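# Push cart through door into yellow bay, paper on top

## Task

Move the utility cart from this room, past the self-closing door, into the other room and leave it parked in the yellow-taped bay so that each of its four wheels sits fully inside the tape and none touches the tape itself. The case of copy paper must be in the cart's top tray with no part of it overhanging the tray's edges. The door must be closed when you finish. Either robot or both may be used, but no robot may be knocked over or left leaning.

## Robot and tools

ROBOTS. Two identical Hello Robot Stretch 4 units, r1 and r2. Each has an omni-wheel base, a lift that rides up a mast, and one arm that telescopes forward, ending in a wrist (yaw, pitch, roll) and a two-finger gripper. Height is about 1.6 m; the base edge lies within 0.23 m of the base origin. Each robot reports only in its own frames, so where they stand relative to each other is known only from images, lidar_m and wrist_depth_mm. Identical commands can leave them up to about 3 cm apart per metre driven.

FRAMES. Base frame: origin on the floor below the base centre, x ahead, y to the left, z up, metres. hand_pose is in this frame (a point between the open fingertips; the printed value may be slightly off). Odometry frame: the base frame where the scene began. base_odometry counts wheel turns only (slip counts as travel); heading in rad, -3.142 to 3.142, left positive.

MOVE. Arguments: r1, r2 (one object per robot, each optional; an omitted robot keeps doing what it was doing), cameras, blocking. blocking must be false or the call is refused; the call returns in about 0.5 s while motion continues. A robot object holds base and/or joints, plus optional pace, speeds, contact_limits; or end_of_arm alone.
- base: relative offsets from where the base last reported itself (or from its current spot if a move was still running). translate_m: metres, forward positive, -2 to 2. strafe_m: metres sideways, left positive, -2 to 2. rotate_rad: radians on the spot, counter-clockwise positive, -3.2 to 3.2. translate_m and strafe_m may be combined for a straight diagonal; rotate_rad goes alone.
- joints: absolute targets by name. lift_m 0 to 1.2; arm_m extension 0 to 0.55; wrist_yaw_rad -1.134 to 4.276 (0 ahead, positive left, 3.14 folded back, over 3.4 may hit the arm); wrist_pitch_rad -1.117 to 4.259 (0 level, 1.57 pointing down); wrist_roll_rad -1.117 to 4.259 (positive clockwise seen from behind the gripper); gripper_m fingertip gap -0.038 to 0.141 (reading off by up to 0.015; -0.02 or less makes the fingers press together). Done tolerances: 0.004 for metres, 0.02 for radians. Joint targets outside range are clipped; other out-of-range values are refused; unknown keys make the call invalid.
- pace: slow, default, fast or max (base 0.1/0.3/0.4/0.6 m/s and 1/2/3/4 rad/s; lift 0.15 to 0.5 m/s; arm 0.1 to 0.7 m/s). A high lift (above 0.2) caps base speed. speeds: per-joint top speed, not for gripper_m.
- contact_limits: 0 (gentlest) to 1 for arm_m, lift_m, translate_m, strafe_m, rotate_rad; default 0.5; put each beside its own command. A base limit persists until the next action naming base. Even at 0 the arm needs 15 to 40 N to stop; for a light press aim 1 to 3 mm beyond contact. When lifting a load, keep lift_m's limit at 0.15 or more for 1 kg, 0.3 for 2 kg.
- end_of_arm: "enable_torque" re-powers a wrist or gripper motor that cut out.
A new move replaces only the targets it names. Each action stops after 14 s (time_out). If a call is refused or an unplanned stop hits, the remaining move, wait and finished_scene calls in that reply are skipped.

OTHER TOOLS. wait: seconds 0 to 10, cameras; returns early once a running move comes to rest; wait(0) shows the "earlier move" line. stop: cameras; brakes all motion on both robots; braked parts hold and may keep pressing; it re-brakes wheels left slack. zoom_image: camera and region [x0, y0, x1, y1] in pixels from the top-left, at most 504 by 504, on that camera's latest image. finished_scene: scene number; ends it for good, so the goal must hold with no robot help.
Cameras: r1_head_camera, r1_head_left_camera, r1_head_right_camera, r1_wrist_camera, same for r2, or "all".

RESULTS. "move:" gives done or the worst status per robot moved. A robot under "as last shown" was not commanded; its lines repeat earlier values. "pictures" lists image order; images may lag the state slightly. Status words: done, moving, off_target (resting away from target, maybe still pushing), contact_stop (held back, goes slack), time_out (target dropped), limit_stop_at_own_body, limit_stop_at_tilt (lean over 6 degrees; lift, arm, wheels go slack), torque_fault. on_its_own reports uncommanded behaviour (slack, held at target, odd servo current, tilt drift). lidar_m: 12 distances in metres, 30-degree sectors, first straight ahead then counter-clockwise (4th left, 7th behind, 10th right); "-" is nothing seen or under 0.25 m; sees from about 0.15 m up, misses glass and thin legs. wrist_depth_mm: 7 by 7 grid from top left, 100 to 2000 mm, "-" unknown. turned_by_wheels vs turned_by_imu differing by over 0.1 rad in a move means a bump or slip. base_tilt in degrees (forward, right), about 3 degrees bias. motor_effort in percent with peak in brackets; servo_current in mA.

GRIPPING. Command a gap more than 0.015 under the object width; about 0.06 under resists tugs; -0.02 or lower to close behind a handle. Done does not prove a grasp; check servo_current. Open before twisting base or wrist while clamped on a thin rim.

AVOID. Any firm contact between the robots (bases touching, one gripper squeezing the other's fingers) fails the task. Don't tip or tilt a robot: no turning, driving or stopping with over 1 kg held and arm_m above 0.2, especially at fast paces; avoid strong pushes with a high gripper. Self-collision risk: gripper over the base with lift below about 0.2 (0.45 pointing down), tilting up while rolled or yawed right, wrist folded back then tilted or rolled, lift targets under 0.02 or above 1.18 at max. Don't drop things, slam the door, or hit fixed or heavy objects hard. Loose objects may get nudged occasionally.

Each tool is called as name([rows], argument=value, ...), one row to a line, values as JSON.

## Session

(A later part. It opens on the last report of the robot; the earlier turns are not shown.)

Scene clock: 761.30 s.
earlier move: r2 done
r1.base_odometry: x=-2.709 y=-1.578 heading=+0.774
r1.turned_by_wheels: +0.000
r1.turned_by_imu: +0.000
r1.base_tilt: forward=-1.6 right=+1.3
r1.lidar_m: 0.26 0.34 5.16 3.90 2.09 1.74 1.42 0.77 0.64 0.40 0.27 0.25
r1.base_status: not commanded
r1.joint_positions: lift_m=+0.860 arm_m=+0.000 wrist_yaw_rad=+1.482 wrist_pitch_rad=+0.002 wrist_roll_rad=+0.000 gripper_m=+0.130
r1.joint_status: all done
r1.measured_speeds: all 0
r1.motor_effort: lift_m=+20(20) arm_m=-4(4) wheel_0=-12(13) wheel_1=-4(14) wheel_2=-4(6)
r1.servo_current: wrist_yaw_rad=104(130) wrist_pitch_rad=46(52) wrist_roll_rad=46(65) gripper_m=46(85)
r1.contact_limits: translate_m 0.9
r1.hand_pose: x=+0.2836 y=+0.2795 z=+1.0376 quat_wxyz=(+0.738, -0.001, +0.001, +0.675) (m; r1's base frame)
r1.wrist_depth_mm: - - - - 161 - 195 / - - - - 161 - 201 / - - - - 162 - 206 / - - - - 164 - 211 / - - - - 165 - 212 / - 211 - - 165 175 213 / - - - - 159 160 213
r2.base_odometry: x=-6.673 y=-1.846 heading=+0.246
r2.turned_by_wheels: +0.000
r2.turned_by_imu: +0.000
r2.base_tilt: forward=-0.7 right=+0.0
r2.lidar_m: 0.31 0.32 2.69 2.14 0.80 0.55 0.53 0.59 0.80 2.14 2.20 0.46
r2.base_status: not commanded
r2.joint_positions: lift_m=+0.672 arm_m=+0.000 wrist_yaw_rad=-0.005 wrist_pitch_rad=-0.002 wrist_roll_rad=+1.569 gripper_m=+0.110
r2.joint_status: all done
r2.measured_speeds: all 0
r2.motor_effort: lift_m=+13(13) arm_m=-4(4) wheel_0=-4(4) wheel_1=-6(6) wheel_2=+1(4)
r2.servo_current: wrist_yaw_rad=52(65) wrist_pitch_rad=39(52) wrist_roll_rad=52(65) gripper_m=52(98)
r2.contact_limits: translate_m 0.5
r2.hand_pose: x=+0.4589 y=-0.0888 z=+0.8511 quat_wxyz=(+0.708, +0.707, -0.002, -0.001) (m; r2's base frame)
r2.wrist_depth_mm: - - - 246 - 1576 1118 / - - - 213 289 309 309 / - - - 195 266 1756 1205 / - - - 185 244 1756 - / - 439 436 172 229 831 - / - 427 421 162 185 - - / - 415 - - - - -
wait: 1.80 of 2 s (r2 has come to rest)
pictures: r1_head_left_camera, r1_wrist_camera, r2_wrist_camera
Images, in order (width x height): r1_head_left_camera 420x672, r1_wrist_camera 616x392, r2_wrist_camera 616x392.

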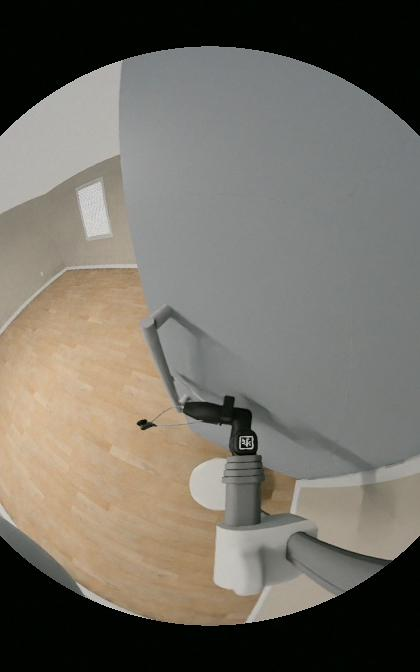

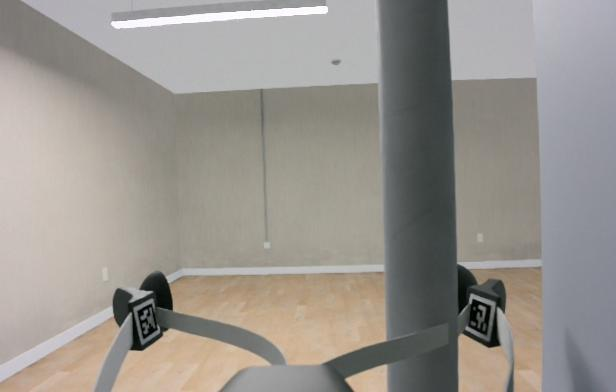

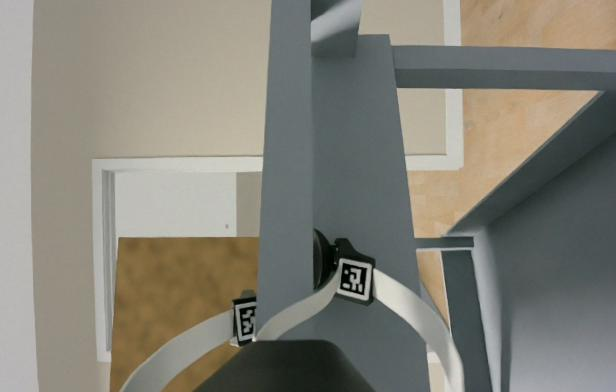

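move(r2={"base":{"translate_m":-0.1},"pace":"slow","contact_limits":{"translate_m":0.2}}, r1={"base":{"translate_m":0.0,"strafe_m":-0.02},"pace":"slow"}, blocking=false)

wait(seconds=2, cameras=["r2_wrist_camera","r2_head_camera","r1_head_left_camera"])

Scene clock: 771.90 s.
move: r1 moving; r2 moving
r1.base_odometry: x=-2.699 y=-1.588 heading=+0.773
r1.turned_by_wheels: -0.001
r1.turned_by_imu: -0.001
r1.base_tilt: forward=-1.6 right=+1.3
r1.lidar_m: 0.25 0.33 5.18 3.90 2.09 1.77 1.37 0.75 0.61 0.39 0.25 0.25
r1.base_status: translate_m moving; strafe_m moving
r1.joint_positions: lift_m=+0.860 arm_m=+0.000 wrist_yaw_rad=+1.482 wrist_pitch_rad=+0.002 wrist_roll_rad=+0.000 gripper_m=+0.130
r1.joint_status: not commanded
r1.measured_speeds: translate_m=-0.001 strafe_m=-0.043 rotate_rad=+0.008 lift_m=+0.000 arm_m=+0.000 wrist_yaw_rad=+0.000 wrist_pitch_rad=+0.000 wrist_roll_rad=+0.000
r1.motor_effort: lift_m=+20(20) arm_m=-4(4) wheel_0=-4(12) wheel_1=-7(13) wheel_2=-2(5)
r1.servo_current: wrist_yaw_rad=111(117) wrist_pitch_rad=46(46) wrist_roll_rad=39(59) gripper_m=39(52)
r1.hand_pose: x=+0.2836 y=+0.2795 z=+1.0376 quat_wxyz=(+0.738, -0.001, +0.001, +0.675) (m; r1's base frame)
r1.wrist_depth_mm: - - - - 169 - - / - - - - 171 - 179 / - - - - 171 - 183 / - - - - 170 - 187 / - - - - 170 - 190 / - 210 - - 171 186 190 / - - - - 169 - 191
r2.base_odometry: x=-6.685 y=-1.849 heading=+0.245
r2.turned_by_wheels: +0.000
r2.turned_by_imu: +0.000
r2.base_tilt: forward=-0.6 right=+0.0
r2.lidar_m: 0.32 0.30 2.68 2.10 0.79 0.56 0.53 0.57 0.79 2.15 2.20 0.44
r2.base_status: translate_m moving
r2.joint_positions: lift_m=+0.672 arm_m=+0.000 wrist_yaw_rad=-0.004 wrist_pitch_rad=-0.002 wrist_roll_rad=+1.569 gripper_m=+0.110
r2.joint_status: not commanded
r2.measured_speeds: translate_m=-0.048 strafe_m=+0.001 rotate_rad=+0.001 lift_m=+0.000 arm_m=+0.000 wrist_yaw_rad=+0.018 wrist_pitch_rad=+0.003 wrist_roll_rad=+0.000
r2.motor_effort: lift_m=+13(13) arm_m=-4(4) wheel_0=-10(11) wheel_1=-8(8) wheel_2=+11(11)
r2.servo_current: wrist_yaw_rad=52(59) wrist_pitch_rad=39(52) wrist_roll_rad=46(52) gripper_m=46(59)
r2.contact_limits: translate_m 0.2
r2.hand_pose: x=+0.4590 y=-0.0885 z=+0.8511 quat_wxyz=(+0.708, +0.707, -0.002, -0.001) (m; r2's base frame)
r2.wrist_depth_mm: - - - 229 - 1576 1118 / - - - 211 286 312 312 / - - - 196 264 1756 504 / - - - 184 246 1756 - / - 436 439 174 232 820 - / - 430 424 164 185 - - / - 421 148 - - - -
pictures: none

Scene clock: 772.53 s.
earlier move: r1 done; r2 moving
r1.base_odometry: x=-2.695 y=-1.592 heading=+0.773
r1.turned_by_wheels: +0.000
r1.turned_by_imu: -0.001
r1.base_tilt: forward=-1.6 right=+1.3
r1.lidar_m: 0.25 0.33 5.18 3.91 2.13 1.74 1.37 0.75 0.61 0.38 0.26 0.25
r1.base_status: done
r1.joint_positions: lift_m=+0.860 arm_m=+0.000 wrist_yaw_rad=+1.482 wrist_pitch_rad=+0.002 wrist_roll_rad=+0.000 gripper_m=+0.130
r1.joint_status: not commanded
r1.measured_speeds: all 0
r1.motor_effort: lift_m=+20(20) arm_m=-4(4) wheel_0=-6(12) wheel_1=-8(13) wheel_2=-1(5)
r1.servo_current: wrist_yaw_rad=98(124) wrist_pitch_rad=39(46) wrist_roll_rad=33(59) gripper_m=39(52)
r1.hand_pose: x=+0.2836 y=+0.2795 z=+1.0376 quat_wxyz=(+0.738, -0.001, +0.001, +0.675) (m; r1's base frame)
r1.wrist_depth_mm: - - - - 177 - 198 / - - - - 178 - 204 / - - - - 180 - 208 / - - - - 181 - 213 / - - - - 182 - 217 / - 211 - - 185 176 217 / - - - - 176 - 218
r2.base_odometry: x=-6.734 y=-1.861 heading=+0.245
r2.turned_by_wheels: +0.000
r2.turned_by_imu: +0.000
r2.base_tilt: forward=-0.7 right=+0.0
r2.lidar_m: 0.30 0.31 2.71 1.87 0.72 0.51 0.48 0.51 0.72 1.99 2.19 0.45
r2.base_status: translate_m moving
r2.joint_positions: lift_m=+0.672 arm_m=+0.000 wrist_yaw_rad=-0.002 wrist_pitch_rad=-0.001 wrist_roll_rad=+1.569 gripper_m=+0.110
r2.joint_status: not commanded
r2.measured_speeds: translate_m=-0.090 strafe_m=+0.000 rotate_rad=-0.004 lift_m=+0.000 arm_m=+0.000 wrist_yaw_rad=+0.002 wrist_pitch_rad=+0.000 wrist_roll_rad=+0.000
r2.motor_effort: lift_m=+13(13) arm_m=-4(4) wheel_0=-9(12) wheel_1=-6(11) wheel_2=+9(14)
r2.servo_current: wrist_yaw_rad=46(59) wrist_pitch_rad=33(52) wrist_roll_rad=46(59) gripper_m=52(59)
r2.contact_limits: translate_m 0.2
r2.hand_pose: x=+0.4592 y=-0.0879 z=+0.8510 quat_wxyz=(+0.708, +0.707, -0.001, +0.000) (m; r2's base frame)
r2.wrist_depth_mm: - - - 237 - 1708 1182 / - - - 218 298 309 309 / - - - 199 268 1708 1182 / - - - 189 252 1756 - / - - 436 174 233 820 - / - 424 424 165 185 - - / - 415 161 - - - -
wait: 0.63 of 2 s (r1 has come to rest)
pictures: r1_head_left_camera, r2_head_camera, r2_wrist_camera
Images, in order (width x height): r1_head_left_camera 420x672, r2_head_camera 420x560, r2_wrist_camera 616x392.

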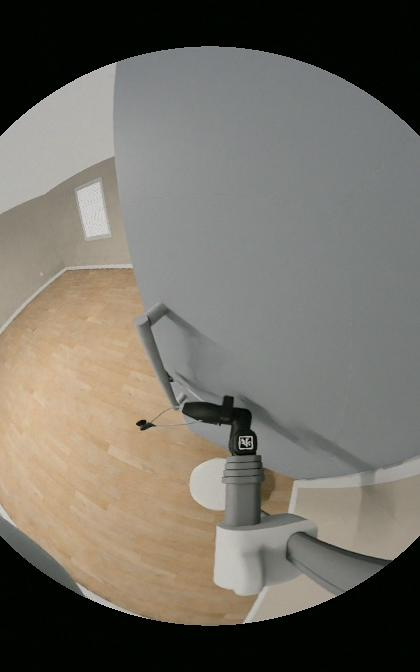

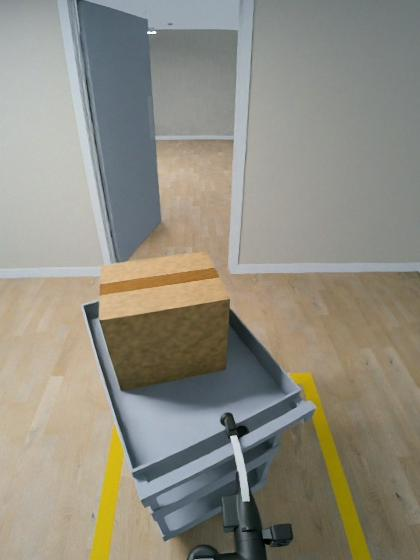

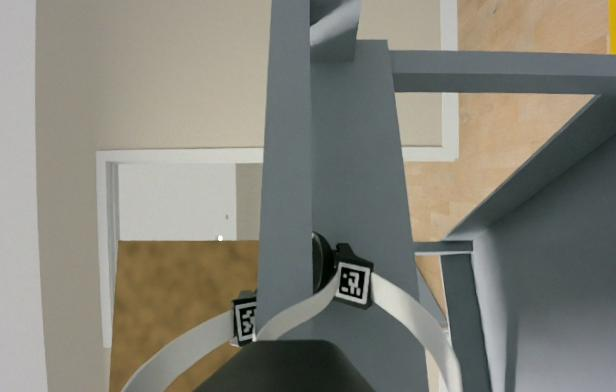

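move(r2={"base":{"translate_m":0.05},"joints":{"gripper_m":0.141},"pace":"slow","contact_limits":{"translate_m":0.4}}, blocking=false)

wait(seconds=1.2)

wait(seconds=0.8, cameras=["r2_wrist_camera","r2_head_camera"])

zoom_image(camera="r2_head_camera", region=[130, 370, 340, 560])

zoom_image(camera="r2_wrist_camera", region=[150, 150, 450, 392])

Scene clock: 780.97 s.
earlier move: r2 done
move: r2 moving
r1: as last shown
r1.lidar_m: 0.25 0.35 5.21 3.93 2.09 1.73 1.39 0.72 0.60 0.39 0.26 0.25
r1.motor_effort: lift_m=+20(20) arm_m=-4(4) wheel_0=-6(7) wheel_1=-8(9) wheel_2=-1(1)
r1.servo_current: wrist_yaw_rad=104(111) wrist_pitch_rad=39(46) wrist_roll_rad=52(65) gripper_m=46(46)
r1.wrist_depth_mm: - - - - 177 - 202 / - - - - 180 - 206 / - - - - 182 - 213 / - - - - 183 - 217 / - - - - 185 - 221 / - 211 - - 186 180 221 / - - - - 176 180 221
r2.base_odometry: x=-6.758 y=-1.867 heading=+0.246
r2.turned_by_wheels: +0.000
r2.turned_by_imu: +0.002
r2.base_tilt: forward=-0.7 right=+0.1
r2.lidar_m: 0.29 0.31 2.72 1.82 0.68 0.46 0.45 0.49 0.67 1.94 2.22 0.48
r2.base_status: translate_m moving
r2.joint_positions: lift_m=+0.672 arm_m=+0.000 wrist_yaw_rad=+0.001 wrist_pitch_rad=-0.001 wrist_roll_rad=+1.569 gripper_m=+0.117
r2.joint_status: gripper_m moving
r2.measured_speeds: translate_m=+0.048 strafe_m=+0.000 rotate_rad=-0.003 lift_m=+0.000 arm_m=+0.000 wrist_yaw_rad=+0.000 wrist_pitch_rad=+0.000 wrist_roll_rad=+0.000
r2.motor_effort: lift_m=+13(13) arm_m=-4(4) wheel_0=+12(12) wheel_1=+6(7) wheel_2=-12(12)
r2.servo_current: wrist_yaw_rad=39(59) wrist_pitch_rad=46(46) wrist_roll_rad=33(59) gripper_m=72(78)
r2.contact_limits: translate_m 0.4
r2.hand_pose: x=+0.4594 y=-0.0871 z=+0.8510 quat_wxyz=(+0.708, +0.707, +0.000, +0.001) (m; r2's base frame)
r2.wrist_depth_mm: - - - 259 - 1708 1182 / - - - 293 312 319 317 / - - - 211 282 1756 1281 / - - - 193 257 1708 530 / - - - 178 235 778 - / - 424 418 162 185 - - / - 410 - - - - -
pictures: none

Scene clock: 782.17 s.
earlier move: r2 moving
r1.base_odometry: x=-2.695 y=-1.592 heading=+0.773
r1.turned_by_wheels: +0.000
r1.turned_by_imu: +0.000
r1.base_tilt: forward=-1.6 right=+1.3
r1.lidar_m: 0.25 0.36 5.18 3.93 2.11 1.76 1.38 0.73 0.60 0.40 0.25 0.25
r1.base_status: not commanded
r1.joint_positions: lift_m=+0.860 arm_m=+0.000 wrist_yaw_rad=+1.482 wrist_pitch_rad=+0.002 wrist_roll_rad=+0.000 gripper_m=+0.130
r1.joint_status: not commanded
r1.measured_speeds: all 0
r1.motor_effort: lift_m=+20(20) arm_m=-4(4) wheel_0=-7(7) wheel_1=-9(9) wheel_2=-1(1)
r1.servo_current: wrist_yaw_rad=104(117) wrist_pitch_rad=46(52) wrist_roll_rad=52(65) gripper_m=46(52)
r1.hand_pose: x=+0.2836 y=+0.2795 z=+1.0376 quat_wxyz=(+0.738, -0.001, +0.001, +0.675) (m; r1's base frame)
r1.wrist_depth_mm: - - - - 178 - 202 / - - - - 180 - 208 / - - - - 182 - 213 / - - - - 183 - 217 / - - - - 185 - 222 / - 211 - - 186 181 221 / - - - - 176 180 222
r2.base_odometry: x=-6.722 y=-1.858 heading=+0.245
r2.turned_by_wheels: -0.001
r2.turned_by_imu: -0.001
r2.base_tilt: forward=-0.7 right=+0.0
r2.lidar_m: 0.29 0.27 2.74 1.97 0.74 0.52 0.48 0.53 0.74 2.06 2.23 0.48
r2.base_status: done
r2.joint_positions: lift_m=+0.672 arm_m=+0.000 wrist_yaw_rad=-0.008 wrist_pitch_rad=-0.001 wrist_roll_rad=+1.569 gripper_m=+0.140
r2.joint_status: gripper_m moving
r2.measured_speeds: all 0
r2.motor_effort: lift_m=+13(13) arm_m=-3(4) wheel_0=+2(12) wheel_1=+4(7) wheel_2=-12(16)
r2.servo_current: wrist_yaw_rad=59(65) wrist_pitch_rad=46(46) wrist_roll_rad=39(59) gripper_m=59(91)
r2.contact_limits: translate_m 0.4
r2.hand_pose: x=+0.4586 y=-0.0898 z=+0.8510 quat_wxyz=(+0.708, +0.707, -0.003, -0.002) (m; r2's base frame)
r2.wrist_depth_mm: - - - 281 - 1708 1160 / - - - 297 327 330 1060 / - - - 216 297 1708 1281 / - - - 194 260 1708 504 / - - - 173 234 1756 - / - 424 415 158 185 - - / - 404 164 - - - -
wait: 1.20 s; no rest
pictures: none

Scene clock: 782.50 s.
earlier move: r2 done
r1.base_odometry: x=-2.695 y=-1.592 heading=+0.773
r1.turned_by_wheels: +0.000
r1.turned_by_imu: +0.000
r1.base_tilt: forward=-1.6 right=+1.3
r1.lidar_m: 0.26 0.36 5.19 3.93 2.11 1.75 1.40 0.73 0.60 0.38 0.26 0.25
r1.base_status: not commanded
r1.joint_positions: lift_m=+0.860 arm_m=+0.000 wrist_yaw_rad=+1.482 wrist_pitch_rad=+0.002 wrist_roll_rad=+0.000 gripper_m=+0.130
r1.joint_status: not commanded
r1.measured_speeds: all 0
r1.motor_effort: lift_m=+20(20) arm_m=-4(4) wheel_0=-7(7) wheel_1=-8(9) wheel_2=-1(1)
r1.servo_current: wrist_yaw_rad=104(117) wrist_pitch_rad=33(52) wrist_roll_rad=59(65) gripper_m=46(52)
r1.hand_pose: x=+0.2836 y=+0.2795 z=+1.0376 quat_wxyz=(+0.738, -0.001, +0.001, +0.675) (m; r1's base frame)
r1.wrist_depth_mm: - - - - 178 - 202 / - - - - 180 - 208 / - - - - 182 - 213 / - - - - 182 - 217 / - - - - 185 - 221 / - 209 - - 186 181 221 / - - - - 176 180 222
r2.base_odometry: x=-6.722 y=-1.858 heading=+0.245
r2.turned_by_wheels: +0.000
r2.turned_by_imu: +0.000
r2.base_tilt: forward=-0.7 right=+0.0
r2.lidar_m: 0.27 0.27 2.70 1.95 0.73 0.53 0.49 0.53 0.73 2.07 2.20 0.48
r2.base_status: done
r2.joint_positions: lift_m=+0.672 arm_m=+0.000 wrist_yaw_rad=-0.008 wrist_pitch_rad=-0.001 wrist_roll_rad=+1.569 gripper_m=+0.141
r2.joint_status: all done
r2.measured_speeds: all 0
r2.motor_effort: lift_m=+13(13) arm_m=-2(4) wheel_0=+3(12) wheel_1=+4(7) wheel_2=-12(16)
r2.servo_current: wrist_yaw_rad=65(72) wrist_pitch_rad=39(46) wrist_roll_rad=59(65) gripper_m=52(91)
r2.contact_limits: translate_m 0.4
r2.hand_pose: x=+0.4586 y=-0.0898 z=+0.8510 quat_wxyz=(+0.708, +0.707, -0.003, -0.002) (m; r2's base frame)
r2.wrist_depth_mm: - - - 279 - 1708 1182 / - - - 297 327 330 1060 / - - - 215 297 1756 1255 / - - - 193 260 1756 500 / - - - 173 235 1756 - / - 424 415 159 185 - - / - 404 164 - - - -
wait: 0.33 of 0.8 s (r2 has come to rest)
pictures: r2_head_camera, r2_wrist_camera
Images, in order (width x height): r2_head_camera 420x560, r2_wrist_camera 616x392.

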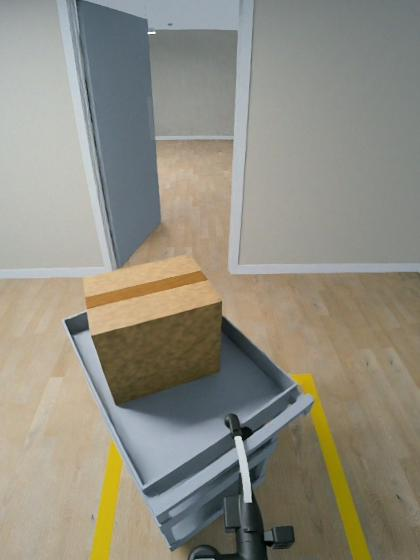

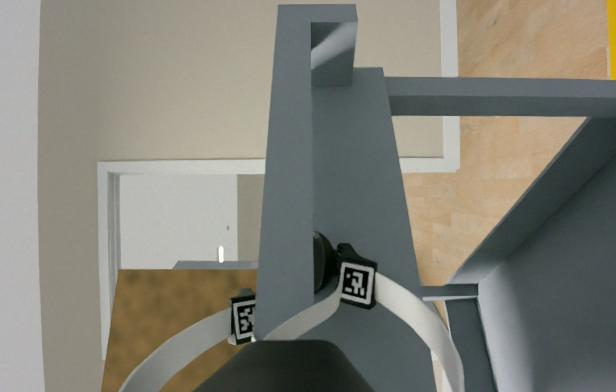

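Scaled by 2.400 from the camera's 420x560 image, which has a finer 1200x1600 frame.

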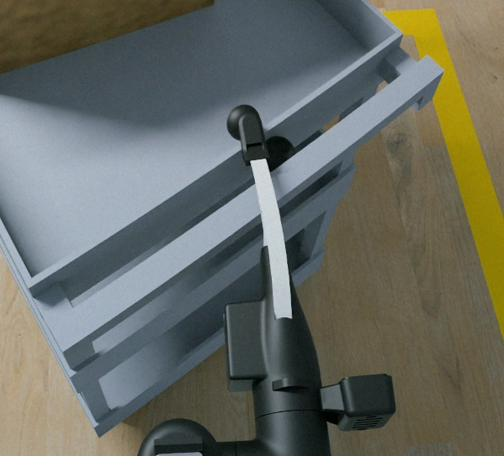

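Scaled by 1.680.

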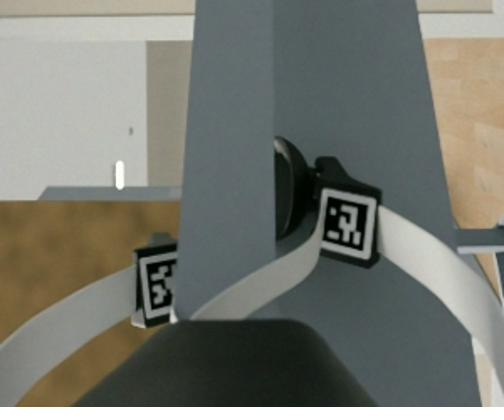

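move(r2={"joints":{"gripper_m":-0.038}}, blocking=false)

wait(seconds=2.5, cameras=["r2_wrist_camera"])

move(r2={"joints":{"gripper_m":0.141},"pace":"max"}, blocking=false)

wait(seconds=2.5, cameras=["r2_wrist_camera","r2_head_camera"])

Scene clock: 792.93 s.
move: r2 moving
r1: as last shown
r1.turned_by_imu: -0.001
r1.base_tilt: forward=-1.5 right=+1.3
r1.lidar_m: 0.25 0.36 5.20 3.92 2.12 1.76 1.38 0.75 0.59 0.37 0.28 0.25
r1.motor_effort: lift_m=+20(20) arm_m=-4(4) wheel_0=-7(7) wheel_1=-8(8) wheel_2=-1(1)
r1.servo_current: wrist_yaw_rad=117(117) wrist_pitch_rad=33(46) wrist_roll_rad=52(65) gripper_m=46(46)
r1.wrist_depth_mm: - - - - 178 - 202 / - - - - 180 - 207 / - - - - 181 - 213 / - - - - 183 - 217 / - - - - 186 211 221 / - 210 - - 187 180 221 / - - - - 176 180 222
r2.base_odometry: x=-6.722 y=-1.858 heading=+0.245
r2.turned_by_wheels: +0.000
r2.turned_by_imu: +0.001
r2.base_tilt: forward=-0.7 right=+0.1
r2.lidar_m: 0.28 0.28 2.72 1.94 0.75 0.52 0.50 0.53 0.74 2.06 2.21 0.48
r2.base_status: not commanded
r2.joint_positions: lift_m=+0.672 arm_m=+0.000 wrist_yaw_rad=-0.008 wrist_pitch_rad=-0.001 wrist_roll_rad=+1.569 gripper_m=+0.130
r2.joint_status: gripper_m moving
r2.measured_speeds: all 0
r2.motor_effort: lift_m=+13(13) arm_m=+4(4) wheel_0=+2(3) wheel_1=+4(4) wheel_2=-12(12)
r2.servo_current: wrist_yaw_rad=72(72) wrist_pitch_rad=39(52) wrist_roll_rad=39(65) gripper_m=98(98)
r2.contact_limits: translate_m 0.4
r2.hand_pose: x=+0.4586 y=-0.0898 z=+0.8510 quat_wxyz=(+0.708, +0.707, -0.003, -0.002) (m; r2's base frame)
r2.wrist_depth_mm: - - - 281 - 1708 1182 / - - - 298 327 329 1060 / - - - 215 297 1756 1255 / - - - 194 262 1756 500 / - - - 173 234 1808 - / - 424 415 158 185 - - / - 404 164 - - - -
pictures: none

Scene clock: 795.00 s.
earlier move: r2 done
r1.base_odometry: x=-2.695 y=-1.592 heading=+0.773
r1.turned_by_wheels: +0.000
r1.turned_by_imu: +0.000
r1.base_tilt: forward=-1.6 right=+1.3
r1.lidar_m: 0.25 0.33 5.18 3.93 2.13 1.75 1.39 0.72 0.60 0.39 0.26 0.25
r1.base_status: not commanded
r1.joint_positions: lift_m=+0.860 arm_m=+0.000 wrist_yaw_rad=+1.482 wrist_pitch_rad=+0.002 wrist_roll_rad=+0.000 gripper_m=+0.130
r1.joint_status: not commanded
r1.measured_speeds: all 0
r1.motor_effort: lift_m=+20(20) arm_m=-4(4) wheel_0=-7(7) wheel_1=-8(9) wheel_2=-1(1)
r1.servo_current: wrist_yaw_rad=85(124) wrist_pitch_rad=52(52) wrist_roll_rad=65(72) gripper_m=39(52)
r1.hand_pose: x=+0.2836 y=+0.2795 z=+1.0376 quat_wxyz=(+0.738, -0.001, +0.001, +0.675) (m; r1's base frame)
r1.wrist_depth_mm: - - - - 178 - 202 / - - - - 181 - 208 / - - - - 181 - 213 / - - - - 183 - 218 / - - - - 185 211 222 / - 210 - - 187 180 221 / - - - - 176 181 222
r2.base_odometry: x=-6.722 y=-1.858 heading=+0.246
r2.turned_by_wheels: +0.001
r2.turned_by_imu: +0.001
r2.base_tilt: forward=-0.6 right=+0.1
r2.lidar_m: 0.28 0.25 2.71 1.97 0.73 0.52 0.48 0.52 0.72 2.09 2.22 0.46
r2.base_status: not commanded
r2.joint_positions: lift_m=+0.672 arm_m=+0.000 wrist_yaw_rad=-0.004 wrist_pitch_rad=-0.003 wrist_roll_rad=+1.569 gripper_m=-0.036
r2.joint_status: all done
r2.measured_speeds: all 0
r2.motor_effort: lift_m=+13(13) arm_m=+0(4) wheel_0=+1(3) wheel_1=+2(4) wheel_2=-3(13)
r2.servo_current: wrist_yaw_rad=59(72) wrist_pitch_rad=39(52) wrist_roll_rad=39(65) gripper_m=195(429)
r2.contact_limits: translate_m 0.4
r2.hand_pose: x=+0.4589 y=-0.0887 z=+0.8516 quat_wxyz=(+0.708, +0.707, -0.003, +0.000) (m; r2's base frame)
r2.wrist_depth_mm: - - - 256 - 1863 1255 / - - - 283 296 310 306 / - - - 198 265 1863 1281 / - - - 179 240 1808 535 / - - - 158 219 759 - / - 424 413 146 190 153 - / - - 177 - 190 - -
wait: 2.07 of 2.5 s (r2 has come to rest)
pictures: r2_wrist_camera
Images, in order (width x height): r2_wrist_camera 616x392.

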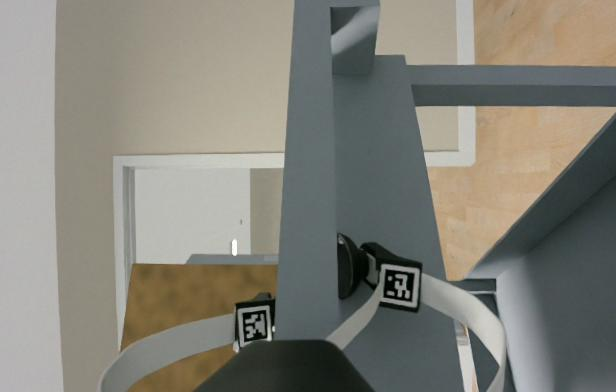

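Scene clock: 795.50 s.
move: r2 moving
r1: as last shown
r1.lidar_m: 0.25 0.34 5.19 3.90 2.11 1.75 1.42 0.74 0.58 0.39 0.26 0.25
r1.motor_effort: lift_m=+20(20) arm_m=-4(4) wheel_0=-6(7) wheel_1=-9(9) wheel_2=-1(1)
r1.servo_current: wrist_yaw_rad=117(117) wrist_pitch_rad=39(52) wrist_roll_rad=52(65) gripper_m=46(46)
r1.wrist_depth_mm: - - - - 177 - 202 / - - - - 180 - 208 / - - - - 181 - 213 / - - - - 183 - 217 / - - - - 185 211 222 / - 211 - - 187 180 224 / - - - - 176 180 222
r2.base_odometry: x=-6.722 y=-1.858 heading=+0.246
r2.turned_by_wheels: +0.000
r2.turned_by_imu: +0.000
r2.base_tilt: forward=-0.7 right=+0.0
r2.lidar_m: 0.26 0.26 2.72 1.96 0.72 0.52 0.50 0.50 0.74 2.11 2.20 0.47
r2.base_status: not commanded
r2.joint_positions: lift_m=+0.672 arm_m=+0.000 wrist_yaw_rad=-0.004 wrist_pitch_rad=-0.003 wrist_roll_rad=+1.569 gripper_m=-0.012
r2.joint_status: gripper_m moving
r2.measured_speeds: all 0
r2.motor_effort: lift_m=+13(13) arm_m=-3(3) wheel_0=+2(2) wheel_1=+1(2) wheel_2=-3(3)
r2.servo_current: wrist_yaw_rad=52(59) wrist_pitch_rad=39(52) wrist_roll_rad=46(59) gripper_m=98(195)
r2.contact_limits: translate_m 0.4
r2.hand_pose: x=+0.4589 y=-0.0887 z=+0.8516 quat_wxyz=(+0.708, +0.707, -0.003, +0.000) (m; r2's base frame)
r2.wrist_depth_mm: - - - 263 - 1863 1255 / - - - 290 309 315 317 / - - - 204 271 1921 1255 / - - - 183 246 1708 535 / - - - 164 220 1708 - / - 427 413 149 179 150 - / - - 180 - 194 715 -
pictures: none

Scene clock: 797.57 s.
earlier move: r2 done
r1.base_odometry: x=-2.695 y=-1.592 heading=+0.773
r1.turned_by_wheels: +0.000
r1.turned_by_imu: +0.000
r1.base_tilt: forward=-1.6 right=+1.3
r1.lidar_m: 0.26 0.36 5.17 3.93 2.12 1.76 1.39 0.75 0.59 0.40 0.25 0.25
r1.base_status: not commanded
r1.joint_positions: lift_m=+0.860 arm_m=+0.000 wrist_yaw_rad=+1.482 wrist_pitch_rad=+0.002 wrist_roll_rad=+0.000 gripper_m=+0.130
r1.joint_status: not commanded
r1.measured_speeds: all 0
r1.on_its_own: wrist_yaw_rad is at rest, and its servo_current (124 mA) is outside its rest range (0 to 104 mA)
r1.motor_effort: lift_m=+20(20) arm_m=-3(4) wheel_0=-6(7) wheel_1=-8(9) wheel_2=-1(1)
r1.servo_current: wrist_yaw_rad=124(124) wrist_pitch_rad=46(52) wrist_roll_rad=46(65) gripper_m=46(46)
r1.hand_pose: x=+0.2836 y=+0.2795 z=+1.0376 quat_wxyz=(+0.738, -0.001, +0.001, +0.675) (m; r1's base frame)
r1.wrist_depth_mm: - - - - 178 - 202 / - - - - 180 - 208 / - - - - 181 - 214 / - - - - 183 - 218 / - - - - 185 211 221 / - 210 - - 186 180 222 / - - - - 176 179 223
r2.base_odometry: x=-6.722 y=-1.858 heading=+0.246
r2.turned_by_wheels: +0.000
r2.turned_by_imu: +0.000
r2.base_tilt: forward=-0.7 right=+0.1
r2.lidar_m: 0.28 0.28 2.71 1.94 0.74 0.53 0.50 0.52 0.72 2.03 2.20 0.48
r2.base_status: not commanded
r2.joint_positions: lift_m=+0.672 arm_m=+0.000 wrist_yaw_rad=-0.006 wrist_pitch_rad=-0.003 wrist_roll_rad=+1.569 gripper_m=+0.141
r2.joint_status: all done
r2.measured_speeds: all 0
r2.motor_effort: lift_m=+13(13) arm_m=-3(4) wheel_0=+1(2) wheel_1=+2(2) wheel_2=-3(3)
r2.servo_current: wrist_yaw_rad=59(65) wrist_pitch_rad=39(52) wrist_roll_rad=46(59) gripper_m=52(195)
r2.contact_limits: translate_m 0.4
r2.hand_pose: x=+0.4588 y=-0.0891 z=+0.8516 quat_wxyz=(+0.708, +0.707, -0.003, -0.001) (m; r2's base frame)
r2.wrist_depth_mm: - - - 281 - 1756 1182 / - - - 297 329 329 1060 / - - - 216 298 1808 1281 / - - - 194 264 1756 504 / - - - 173 234 1756 - / - 427 415 159 186 - - / - 402 164 - - - -
wait: 2.07 of 2.5 s (r2 has come to rest)
pictures: r2_head_camera, r2_wrist_camera
Images, in order (width x height): r2_head_camera 420x560, r2_wrist_camera 616x392.

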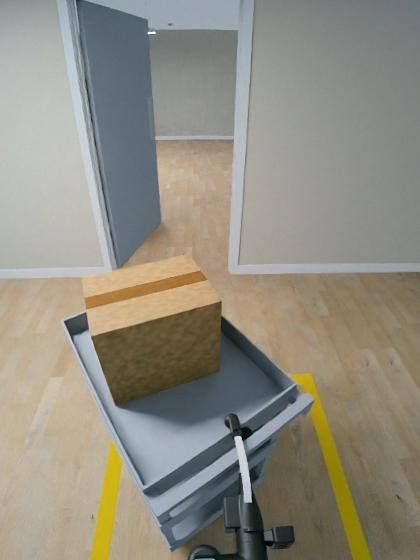

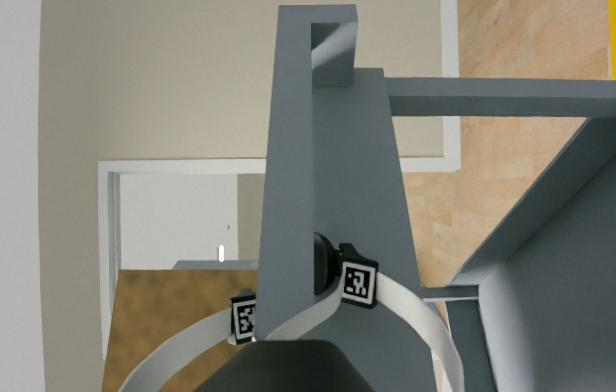

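move(r2={"base":{"strafe_m":0.1},"joints":{"gripper_m":0.0},"pace":"slow"}, blocking=false)

wait(seconds=4)

move(r2={"base":{"rotate_rad":0.22},"pace":"slow"}, blocking=false)

wait(seconds=1.5, cameras=["r2_wrist_camera","r2_head_camera"])

move(r2={"joints":{"gripper_m":0.141}}, blocking=false)

wait(seconds=2, cameras=["r2_wrist_camera","r2_head_camera"])

Scene clock: 808.73 s.
move: r2 moving
r1.base_odometry: x=-2.695 y=-1.592 heading=+0.773
r1.turned_by_wheels: +0.000
r1.turned_by_imu: -0.001
r1.base_tilt: forward=-1.5 right=+1.3
r1.lidar_m: 0.25 0.36 5.18 3.92 2.12 1.74 1.39 0.74 0.61 0.40 0.25 0.25
r1.base_status: not commanded
r1.joint_positions: lift_m=+0.860 arm_m=+0.000 wrist_yaw_rad=+1.482 wrist_pitch_rad=+0.002 wrist_roll_rad=+0.000 gripper_m=+0.130
r1.joint_status: not commanded
r1.measured_speeds: all 0
r1.motor_effort: lift_m=+20(20) arm_m=-3(4) wheel_0=-7(7) wheel_1=-9(9) wheel_2=-1(1)
r1.servo_current: wrist_yaw_rad=98(130) wrist_pitch_rad=39(52) wrist_roll_rad=39(65) gripper_m=46(46)
r1.hand_pose: x=+0.2836 y=+0.2795 z=+1.0376 quat_wxyz=(+0.738, -0.001, +0.001, +0.675) (m; r1's base frame)
r1.wrist_depth_mm: - - - - 178 - 202 / - - - - 180 - 207 / - - - - 182 - 213 / - - - - 183 - 219 / - - - - 185 210 222 / - 210 - - 187 180 222 / - - - - 176 175 223
r2.base_odometry: x=-6.725 y=-1.844 heading=+0.245
r2.turned_by_wheels: -0.001
r2.turned_by_imu: +0.001
r2.base_tilt: forward=-0.7 right=+0.1
r2.lidar_m: 0.27 0.28 2.71 1.98 0.73 0.52 0.47 0.50 0.74 2.03 2.19 0.47
r2.base_status: strafe_m moving
r2.joint_positions: lift_m=+0.672 arm_m=+0.000 wrist_yaw_rad=-0.011 wrist_pitch_rad=-0.003 wrist_roll_rad=+1.569 gripper_m=+0.135
r2.joint_status: gripper_m moving
r2.measured_speeds: translate_m=+0.000 strafe_m=+0.057 rotate_rad=-0.003 lift_m=+0.000 arm_m=+0.000 wrist_yaw_rad=-0.020 wrist_pitch_rad=+0.000 wrist_roll_rad=+0.000
r2.motor_effort: lift_m=+13(13) arm_m=-3(4) wheel_0=-15(16) wheel_1=+9(9) wheel_2=-2(2)
r2.servo_current: wrist_yaw_rad=65(65) wrist_pitch_rad=46(46) wrist_roll_rad=52(52) gripper_m=59(78)
r2.hand_pose: x=+0.4583 y=-0.0906 z=+0.8515 quat_wxyz=(+0.708, +0.707, -0.005, -0.003) (m; r2's base frame)
r2.wrist_depth_mm: - - - 282 - 1756 1160 / - - - 298 329 330 1078 / - - - 216 298 1661 1281 / - - - 193 263 1708 500 / - - - 172 233 1756 - / - 427 418 158 186 - - / - 402 164 - 200 - -
pictures: none

Scene clock: 812.73 s.
earlier move: r2 moving
r1.base_odometry: x=-2.695 y=-1.592 heading=+0.773
r1.turned_by_wheels: +0.000
r1.turned_by_imu: +0.000
r1.base_tilt: forward=-1.6 right=+1.3
r1.lidar_m: 0.25 0.36 5.16 3.92 2.13 1.77 1.39 0.76 0.60 0.39 0.28 0.25
r1.base_status: not commanded
r1.joint_positions: lift_m=+0.860 arm_m=+0.000 wrist_yaw_rad=+1.482 wrist_pitch_rad=+0.002 wrist_roll_rad=+0.000 gripper_m=+0.130
r1.joint_status: not commanded
r1.measured_speeds: all 0
r1.motor_effort: lift_m=+20(20) arm_m=-4(4) wheel_0=-7(7) wheel_1=-8(9) wheel_2=-1(1)
r1.servo_current: wrist_yaw_rad=104(130) wrist_pitch_rad=46(52) wrist_roll_rad=39(65) gripper_m=46(52)
r1.hand_pose: x=+0.2836 y=+0.2795 z=+1.0376 quat_wxyz=(+0.738, -0.001, +0.001, +0.675) (m; r1's base frame)
r1.wrist_depth_mm: - - - - 177 - 202 / - - - - 181 - 208 / - - - - 182 - 213 / - - - - 183 - 218 / - - - - 185 211 222 / - 210 - - 187 180 222 / - - - - 176 175 223
r2.base_odometry: x=-6.746 y=-1.761 heading=+0.245
r2.turned_by_wheels: +0.000
r2.turned_by_imu: -0.004
r2.base_tilt: forward=-0.6 right=+0.1
r2.lidar_m: 0.29 0.27 2.63 1.99 0.71 0.51 0.48 0.52 0.75 2.01 2.28 0.48
r2.base_status: done
r2.joint_positions: lift_m=+0.672 arm_m=+0.000 wrist_yaw_rad=-0.014 wrist_pitch_rad=-0.003 wrist_roll_rad=+1.569 gripper_m=+0.028
r2.joint_status: gripper_m moving
r2.measured_speeds: all 0
r2.motor_effort: lift_m=+13(13) arm_m=+4(4) wheel_0=-7(21) wheel_1=+4(9) wheel_2=-7(9)
r2.servo_current: wrist_yaw_rad=78(98) wrist_pitch_rad=39(46) wrist_roll_rad=46(59) gripper_m=124(124)
r2.hand_pose: x=+0.4580 y=-0.0914 z=+0.8514 quat_wxyz=(+0.708, +0.707, -0.006, -0.004) (m; r2's base frame)
r2.wrist_depth_mm: - - - 274 - 1756 1182 / - - - 298 322 329 327 / - - - 271 286 1808 1255 / - - - 193 254 1756 517 / - - - 173 233 768 - / - 427 421 159 185 - - / - 407 - - 201 - -
wait: 4.00 s; no rest
pictures: none

Scene clock: 813.23 s.
earlier move: r2 moving
move: r2 moving
r1: as last shown
r1.lidar_m: 0.26 0.37 5.18 3.92 2.09 1.75 1.39 0.73 0.61 0.39 0.26 0.25
r1.servo_current: wrist_yaw_rad=137(137) wrist_pitch_rad=39(46) wrist_roll_rad=72(72) gripper_m=39(46)
r1.wrist_depth_mm: - - - - 178 - 203 / - - - - 180 - 208 / - - - - 182 - 214 / - - - - 183 - 218 / - - - - 185 210 222 / - 211 - - 186 180 222 / - - - - 176 175 224
r2.base_odometry: x=-6.746 y=-1.761 heading=+0.368
r2.turned_by_wheels: +0.123
r2.turned_by_imu: +0.100
r2.base_tilt: forward=-0.8 right=+0.1
r2.lidar_m: 0.28 0.28 2.56 1.45 0.65 0.51 0.49 0.56 0.81 2.23 2.39 0.46
r2.base_status: rotate_rad moving
r2.joint_positions: lift_m=+0.672 arm_m=+0.000 wrist_yaw_rad=-0.023 wrist_pitch_rad=-0.003 wrist_roll_rad=+1.569 gripper_m=+0.012
r2.joint_status: gripper_m moving
r2.measured_speeds: translate_m=+0.001 strafe_m=-0.002 rotate_rad=+0.464 lift_m=+0.000 arm_m=+0.000 wrist_yaw_rad=-0.006 wrist_pitch_rad=+0.000 wrist_roll_rad=+0.000
r2.motor_effort: lift_m=+13(13) arm_m=+4(4) wheel_0=-9(15) wheel_1=-10(12) wheel_2=-26(26)
r2.servo_current: wrist_yaw_rad=137(137) wrist_pitch_rad=33(46) wrist_roll_rad=46(52) gripper_m=143(143)
r2.hand_pose: x=+0.4572 y=-0.0939 z=+0.8514 quat_wxyz=(+0.708, +0.707, -0.009, -0.007) (m; r2's base frame)
r2.wrist_depth_mm: - - - 264 - 1863 1229 / - - - 216 298 310 309 / - - - 198 264 1863 1281 / - - - 183 243 1808 530 / - - 436 164 204 759 - / - 427 196 154 184 147 - / - 407 - - 198 707 -
pictures: none

Scene clock: 814.00 s.
earlier move: r2 done
r1.base_odometry: x=-2.695 y=-1.592 heading=+0.773
r1.turned_by_wheels: +0.000
r1.turned_by_imu: +0.000
r1.base_tilt: forward=-1.6 right=+1.3
r1.lidar_m: 0.25 0.36 5.17 3.93 2.07 1.74 1.36 0.74 0.61 0.39 0.27 0.25
r1.base_status: not commanded
r1.joint_positions: lift_m=+0.860 arm_m=+0.000 wrist_yaw_rad=+1.482 wrist_pitch_rad=+0.002 wrist_roll_rad=+0.000 gripper_m=+0.130
r1.joint_status: not commanded
r1.measured_speeds: all 0
r1.motor_effort: lift_m=+20(20) arm_m=-4(4) wheel_0=-6(7) wheel_1=-8(9) wheel_2=-1(1)
r1.servo_current: wrist_yaw_rad=104(137) wrist_pitch_rad=39(52) wrist_roll_rad=46(72) gripper_m=46(52)
r1.hand_pose: x=+0.2836 y=+0.2795 z=+1.0376 quat_wxyz=(+0.738, -0.001, +0.001, +0.675) (m; r1's base frame)
r1.wrist_depth_mm: - - - - 178 - 202 / - - - - 181 - 208 / - - - - 182 - 213 / - - - - 182 - 218 / - - - - 185 211 221 / - 210 - - 186 180 222 / - - - - 176 176 224
r2.base_odometry: x=-6.746 y=-1.761 heading=+0.464
r2.turned_by_wheels: +0.096
r2.turned_by_imu: +0.067
r2.base_tilt: forward=-0.6 right=+0.1
r2.lidar_m: 0.31 0.28 2.54 1.29 0.65 0.51 0.51 0.55 0.95 2.23 2.46 0.45
r2.base_status: done
r2.joint_positions: lift_m=+0.672 arm_m=+0.000 wrist_yaw_rad=-0.003 wrist_pitch_rad=-0.003 wrist_roll_rad=+1.569 gripper_m=+0.002
r2.joint_status: all done
r2.measured_speeds: all 0
r2.motor_effort: lift_m=+13(13) arm_m=+4(4) wheel_0=-6(18) wheel_1=-6(12) wheel_2=-1(26)
r2.servo_current: wrist_yaw_rad=52(143) wrist_pitch_rad=46(46) wrist_roll_rad=46(59) gripper_m=143(182)
r2.hand_pose: x=+0.4590 y=-0.0882 z=+0.8514 quat_wxyz=(+0.708, +0.707, -0.002, +0.000) (m; r2's base frame)
r2.wrist_depth_mm: - - - 221 282 1576 1160 / - - - 206 276 306 1118 / - - - 190 254 1921 1255 / - - - 232 237 1808 - / - - 433 165 204 768 - / - 427 424 156 180 150 - / - - 169 - 200 707 -
wait: 0.77 of 1.5 s (r2 has come to rest)
pictures: r2_head_camera, r2_wrist_camera
Images, in order (width x height): r2_head_camera 420x560, r2_wrist_camera 616x392.

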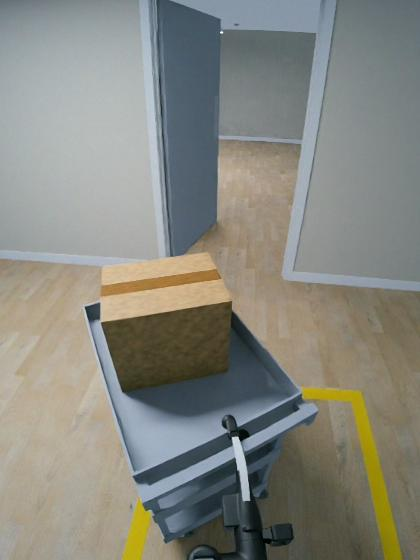

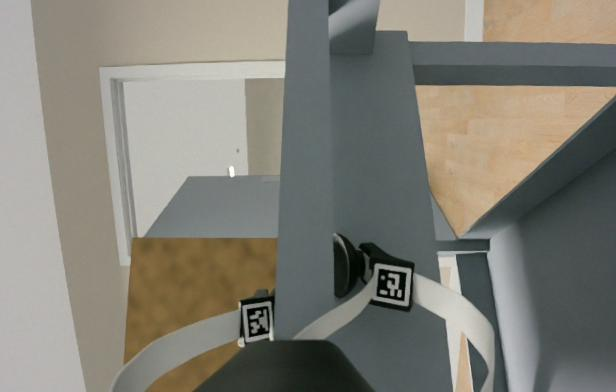

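Scene clock: 814.50 s.
move: r2 moving
r1: as last shown
r1.lidar_m: 0.25 0.34 5.19 3.92 2.11 1.75 1.38 0.73 0.61 0.39 0.26 0.25
r1.motor_effort: lift_m=+20(20) arm_m=-4(4) wheel_0=-6(7) wheel_1=-8(8) wheel_2=-1(1)
r1.servo_current: wrist_yaw_rad=117(124) wrist_pitch_rad=46(46) wrist_roll_rad=65(65) gripper_m=39(46)
r1.wrist_depth_mm: - - - - 178 - 203 / - - - - 180 - 208 / - - - - 181 - 213 / - - - - 183 - 218 / - - - - 185 211 222 / - 211 - - 187 180 223 / - - - - 176 175 223
r2.base_odometry: x=-6.746 y=-1.761 heading=+0.464
r2.turned_by_wheels: +0.000
r2.turned_by_imu: +0.000
r2.base_tilt: forward=-0.7 right=+0.1
r2.lidar_m: 0.31 0.32 2.53 1.26 0.65 0.51 0.50 0.57 0.93 2.22 2.44 0.45
r2.base_status: not commanded
r2.joint_positions: lift_m=+0.672 arm_m=+0.000 wrist_yaw_rad=-0.003 wrist_pitch_rad=-0.003 wrist_roll_rad=+1.569 gripper_m=+0.020
r2.joint_status: gripper_m moving
r2.measured_speeds: translate_m=+0.000 strafe_m=+0.000 rotate_rad=+0.001 lift_m=+0.000 arm_m=+0.000 wrist_yaw_rad=+0.000 wrist_pitch_rad=+0.000 wrist_roll_rad=+0.000
r2.motor_effort: lift_m=+13(13) arm_m=+4(4) wheel_0=-4(6) wheel_1=-5(6) wheel_2=+0(1)
r2.servo_current: wrist_yaw_rad=46(52) wrist_pitch_rad=39(46) wrist_roll_rad=46(65) gripper_m=98(137)
r2.hand_pose: x=+0.4590 y=-0.0882 z=+0.8514 quat_wxyz=(+0.708, +0.707, -0.002, +0.000) (m; r2's base frame)
r2.wrist_depth_mm: - - - 229 293 1537 1160 / - - - 213 285 307 303 / - - - 195 260 1808 1255 / - - - 183 243 1808 - / - - 436 170 227 820 - / - 424 424 160 180 147 - / - 418 163 - 204 691 -
pictures: none

Scene clock: 816.33 s.
earlier move: r2 done
r1.base_odometry: x=-2.695 y=-1.592 heading=+0.773
r1.turned_by_wheels: +0.000
r1.turned_by_imu: +0.000
r1.base_tilt: forward=-1.6 right=+1.3
r1.lidar_m: 0.25 0.37 5.16 3.91 2.10 1.75 1.40 0.75 0.60 0.38 0.26 0.25
r1.base_status: not commanded
r1.joint_positions: lift_m=+0.860 arm_m=+0.000 wrist_yaw_rad=+1.482 wrist_pitch_rad=+0.002 wrist_roll_rad=+0.000 gripper_m=+0.130
r1.joint_status: not commanded
r1.measured_speeds: all 0
r1.on_its_own: wrist_yaw_rad is at rest, and its servo_current (111 mA) is outside its rest range (0 to 104 mA)
r1.motor_effort: lift_m=+20(20) arm_m=-4(4) wheel_0=-7(7) wheel_1=-8(9) wheel_2=-1(1)
r1.servo_current: wrist_yaw_rad=111(124) wrist_pitch_rad=46(52) wrist_roll_rad=46(78) gripper_m=39(52)
r1.hand_pose: x=+0.2836 y=+0.2795 z=+1.0376 quat_wxyz=(+0.738, -0.001, +0.001, +0.675) (m; r1's base frame)
r1.wrist_depth_mm: - - - - 178 - 203 / - - - - 180 - 208 / - - - - 181 - 214 / - - - - 183 - 217 / - - - - 185 210 222 / - 210 - - 187 180 224 / - - - - 176 175 224
r2.base_odometry: x=-6.746 y=-1.761 heading=+0.464
r2.turned_by_wheels: +0.000
r2.turned_by_imu: +0.000
r2.base_tilt: forward=-0.7 right=+0.1
r2.lidar_m: 0.32 0.30 2.52 1.25 0.61 0.51 0.51 0.56 0.90 2.22 2.45 0.47
r2.base_status: not commanded
r2.joint_positions: lift_m=+0.672 arm_m=+0.000 wrist_yaw_rad=-0.003 wrist_pitch_rad=-0.002 wrist_roll_rad=+1.569 gripper_m=+0.141
r2.joint_status: all done
r2.measured_speeds: all 0
r2.motor_effort: lift_m=+13(13) arm_m=+4(4) wheel_0=-4(6) wheel_1=-5(6) wheel_2=+0(1)
r2.servo_current: wrist_yaw_rad=59(59) wrist_pitch_rad=46(52) wrist_roll_rad=33(65) gripper_m=52(150)
r2.hand_pose: x=+0.4590 y=-0.0882 z=+0.8512 quat_wxyz=(+0.708, +0.707, -0.002, +0.000) (m; r2's base frame)
r2.wrist_depth_mm: - - - 239 - 1661 1182 / 1983 - - 219 300 309 307 / - - - 202 271 1756 1182 / - - - 187 252 1863 - / - - 436 174 233 778 - / - 424 421 163 182 - - / - 410 152 - - - -
wait: 1.83 of 2 s (r2 has come to rest)
pictures: r2_head_camera, r2_wrist_camera
Images, in order (width x height): r2_head_camera 420x560, r2_wrist_camera 616x392.

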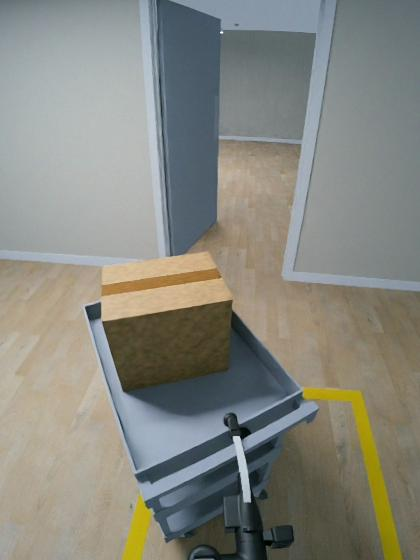

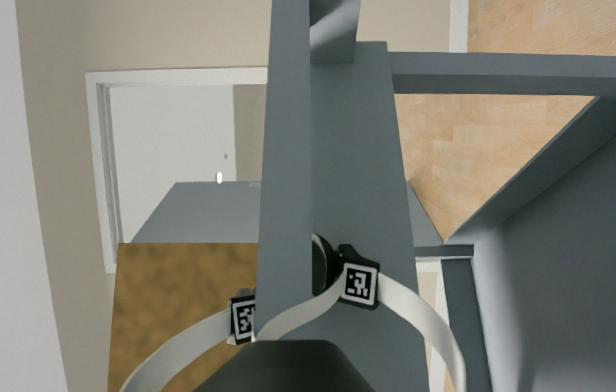

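move(r2={"joints":{"lift_m":0.70},"speeds":{"lift_m":0.05},"contact_limits":{"lift_m":0.4}}, blocking=false)

wait(seconds=1.2, cameras=["r2_wrist_camera","r2_head_camera"])

Scene clock: 824.60 s.
move: r2 moving
r1.base_odometry: x=-2.695 y=-1.592 heading=+0.773
r1.turned_by_wheels: +0.000
r1.turned_by_imu: -0.001
r1.base_tilt: forward=-1.6 right=+1.3
r1.lidar_m: 0.26 0.33 5.18 3.93 2.10 1.76 1.41 0.75 0.60 0.38 0.26 0.25
r1.base_status: not commanded
r1.joint_positions: lift_m=+0.860 arm_m=+0.000 wrist_yaw_rad=+1.482 wrist_pitch_rad=+0.002 wrist_roll_rad=+0.000 gripper_m=+0.130
r1.joint_status: not commanded
r1.measured_speeds: all 0
r1.motor_effort: lift_m=+20(20) arm_m=-4(4) wheel_0=-6(7) wheel_1=-8(9) wheel_2=-1(1)
r1.servo_current: wrist_yaw_rad=91(124) wrist_pitch_rad=39(39) wrist_roll_rad=65(65) gripper_m=46(46)
r1.hand_pose: x=+0.2836 y=+0.2795 z=+1.0376 quat_wxyz=(+0.738, -0.001, +0.001, +0.675) (m; r1's base frame)
r1.wrist_depth_mm: - - - - 178 - 203 / - - - - 181 - 208 / - - - - 182 - 213 / - - - - 183 - 219 / - - - - 185 211 223 / - 210 - - 187 180 222 / - - - - 177 175 223
r2.base_odometry: x=-6.746 y=-1.761 heading=+0.464
r2.turned_by_wheels: +0.000
r2.turned_by_imu: +0.001
r2.base_tilt: forward=-0.7 right=+0.1
r2.lidar_m: 0.30 0.29 2.55 1.23 0.64 0.52 0.50 0.56 0.91 2.22 2.44 0.46
r2.base_status: not commanded
r2.joint_positions: lift_m=+0.692 arm_m=+0.000 wrist_yaw_rad=-0.003 wrist_pitch_rad=+0.006 wrist_roll_rad=+1.569 gripper_m=+0.141
r2.joint_status: lift_m moving
r2.measured_speeds: translate_m=+0.000 strafe_m=+0.000 rotate_rad=+0.000 lift_m=+0.049 arm_m=+0.000 wrist_yaw_rad=+0.000 wrist_pitch_rad=+0.018 wrist_roll_rad=+0.000
r2.motor_effort: lift_m=+24(25) arm_m=+4(4) wheel_0=-4(4) wheel_1=-5(5) wheel_2=+0(0)
r2.servo_current: wrist_yaw_rad=52(52) wrist_pitch_rad=46(46) wrist_roll_rad=52(65) gripper_m=52(52)
r2.contact_limits: lift_m 0.4
r2.hand_pose: x=+0.4590 y=-0.0882 z=+0.8691 quat_wxyz=(+0.708, +0.707, +0.001, -0.003) (m; r2's base frame)
r2.wrist_depth_mm: - - - 233 - 1661 1138 / 1983 - - 214 291 314 312 / 1921 - - 199 266 1618 1160 / - - - 185 249 1661 - / - - 433 171 232 809 - / - 418 421 163 187 - - / - 407 141 - 208 750 -
pictures: none

Scene clock: 825.10 s.
earlier move: r2 done
r1.base_odometry: x=-2.695 y=-1.592 heading=+0.773
r1.turned_by_wheels: +0.000
r1.turned_by_imu: +0.000
r1.base_tilt: forward=-1.6 right=+1.2
r1.lidar_m: 0.26 0.36 5.19 3.92 2.11 1.75 1.39 0.75 0.60 0.40 0.26 0.25
r1.base_status: not commanded
r1.joint_positions: lift_m=+0.860 arm_m=+0.000 wrist_yaw_rad=+1.482 wrist_pitch_rad=+0.002 wrist_roll_rad=+0.000 gripper_m=+0.130
r1.joint_status: not commanded
r1.measured_speeds: all 0
r1.motor_effort: lift_m=+20(20) arm_m=-3(4) wheel_0=-6(7) wheel_1=-8(9) wheel_2=-1(1)
r1.servo_current: wrist_yaw_rad=104(124) wrist_pitch_rad=46(46) wrist_roll_rad=46(65) gripper_m=46(46)
r1.hand_pose: x=+0.2836 y=+0.2795 z=+1.0376 quat_wxyz=(+0.738, -0.001, +0.001, +0.675) (m; r1's base frame)
r1.wrist_depth_mm: - - - - 177 - 203 / - - - - 180 - 208 / - - - - 182 - 215 / - - - - 183 - 218 / - - - - 186 211 223 / - 210 - - 187 180 223 / - - - - 176 176 222
r2.base_odometry: x=-6.746 y=-1.761 heading=+0.464
r2.turned_by_wheels: +0.000
r2.turned_by_imu: +0.000
r2.base_tilt: forward=-0.7 right=+0.1
r2.lidar_m: 0.32 0.31 2.55 1.26 0.61 0.50 0.51 0.54 0.91 2.23 2.48 0.46
r2.base_status: not commanded
r2.joint_positions: lift_m=+0.699 arm_m=+0.000 wrist_yaw_rad=-0.003 wrist_pitch_rad=+0.009 wrist_roll_rad=+1.569 gripper_m=+0.141
r2.joint_status: all done
r2.measured_speeds: all 0
r2.motor_effort: lift_m=+26(27) arm_m=+4(4) wheel_0=-4(4) wheel_1=-4(5) wheel_2=+0(1)
r2.servo_current: wrist_yaw_rad=39(59) wrist_pitch_rad=52(59) wrist_roll_rad=46(65) gripper_m=52(59)
r2.contact_limits: lift_m 0.4
r2.hand_pose: x=+0.4590 y=-0.0882 z=+0.8750 quat_wxyz=(+0.708, +0.707, +0.002, -0.004) (m; r2's base frame)
r2.wrist_depth_mm: - - - 233 267 1618 1138 / - - - 216 293 314 315 / 1983 - - 200 267 1618 500 / - - - 187 250 1618 - / - - 433 172 233 798 - / - 415 421 162 185 - - / - 410 138 - 208 - -
wait: 0.50 of 1.2 s (r2 has come to rest)
pictures: r2_head_camera, r2_wrist_camera
Images, in order (width x height): r2_head_camera 420x560, r2_wrist_camera 616x392.

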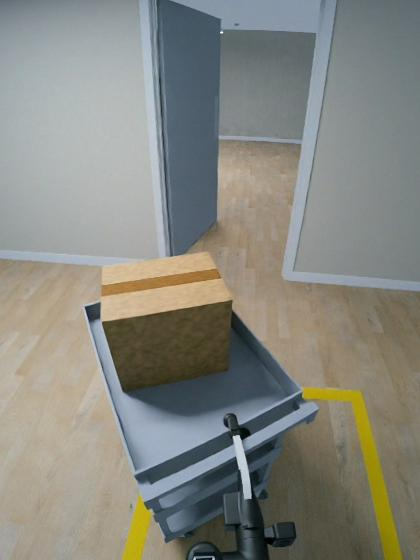

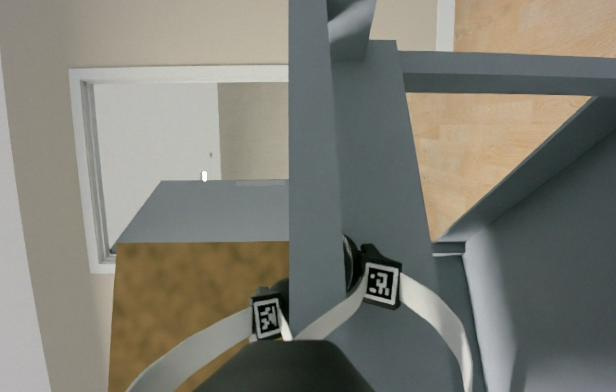

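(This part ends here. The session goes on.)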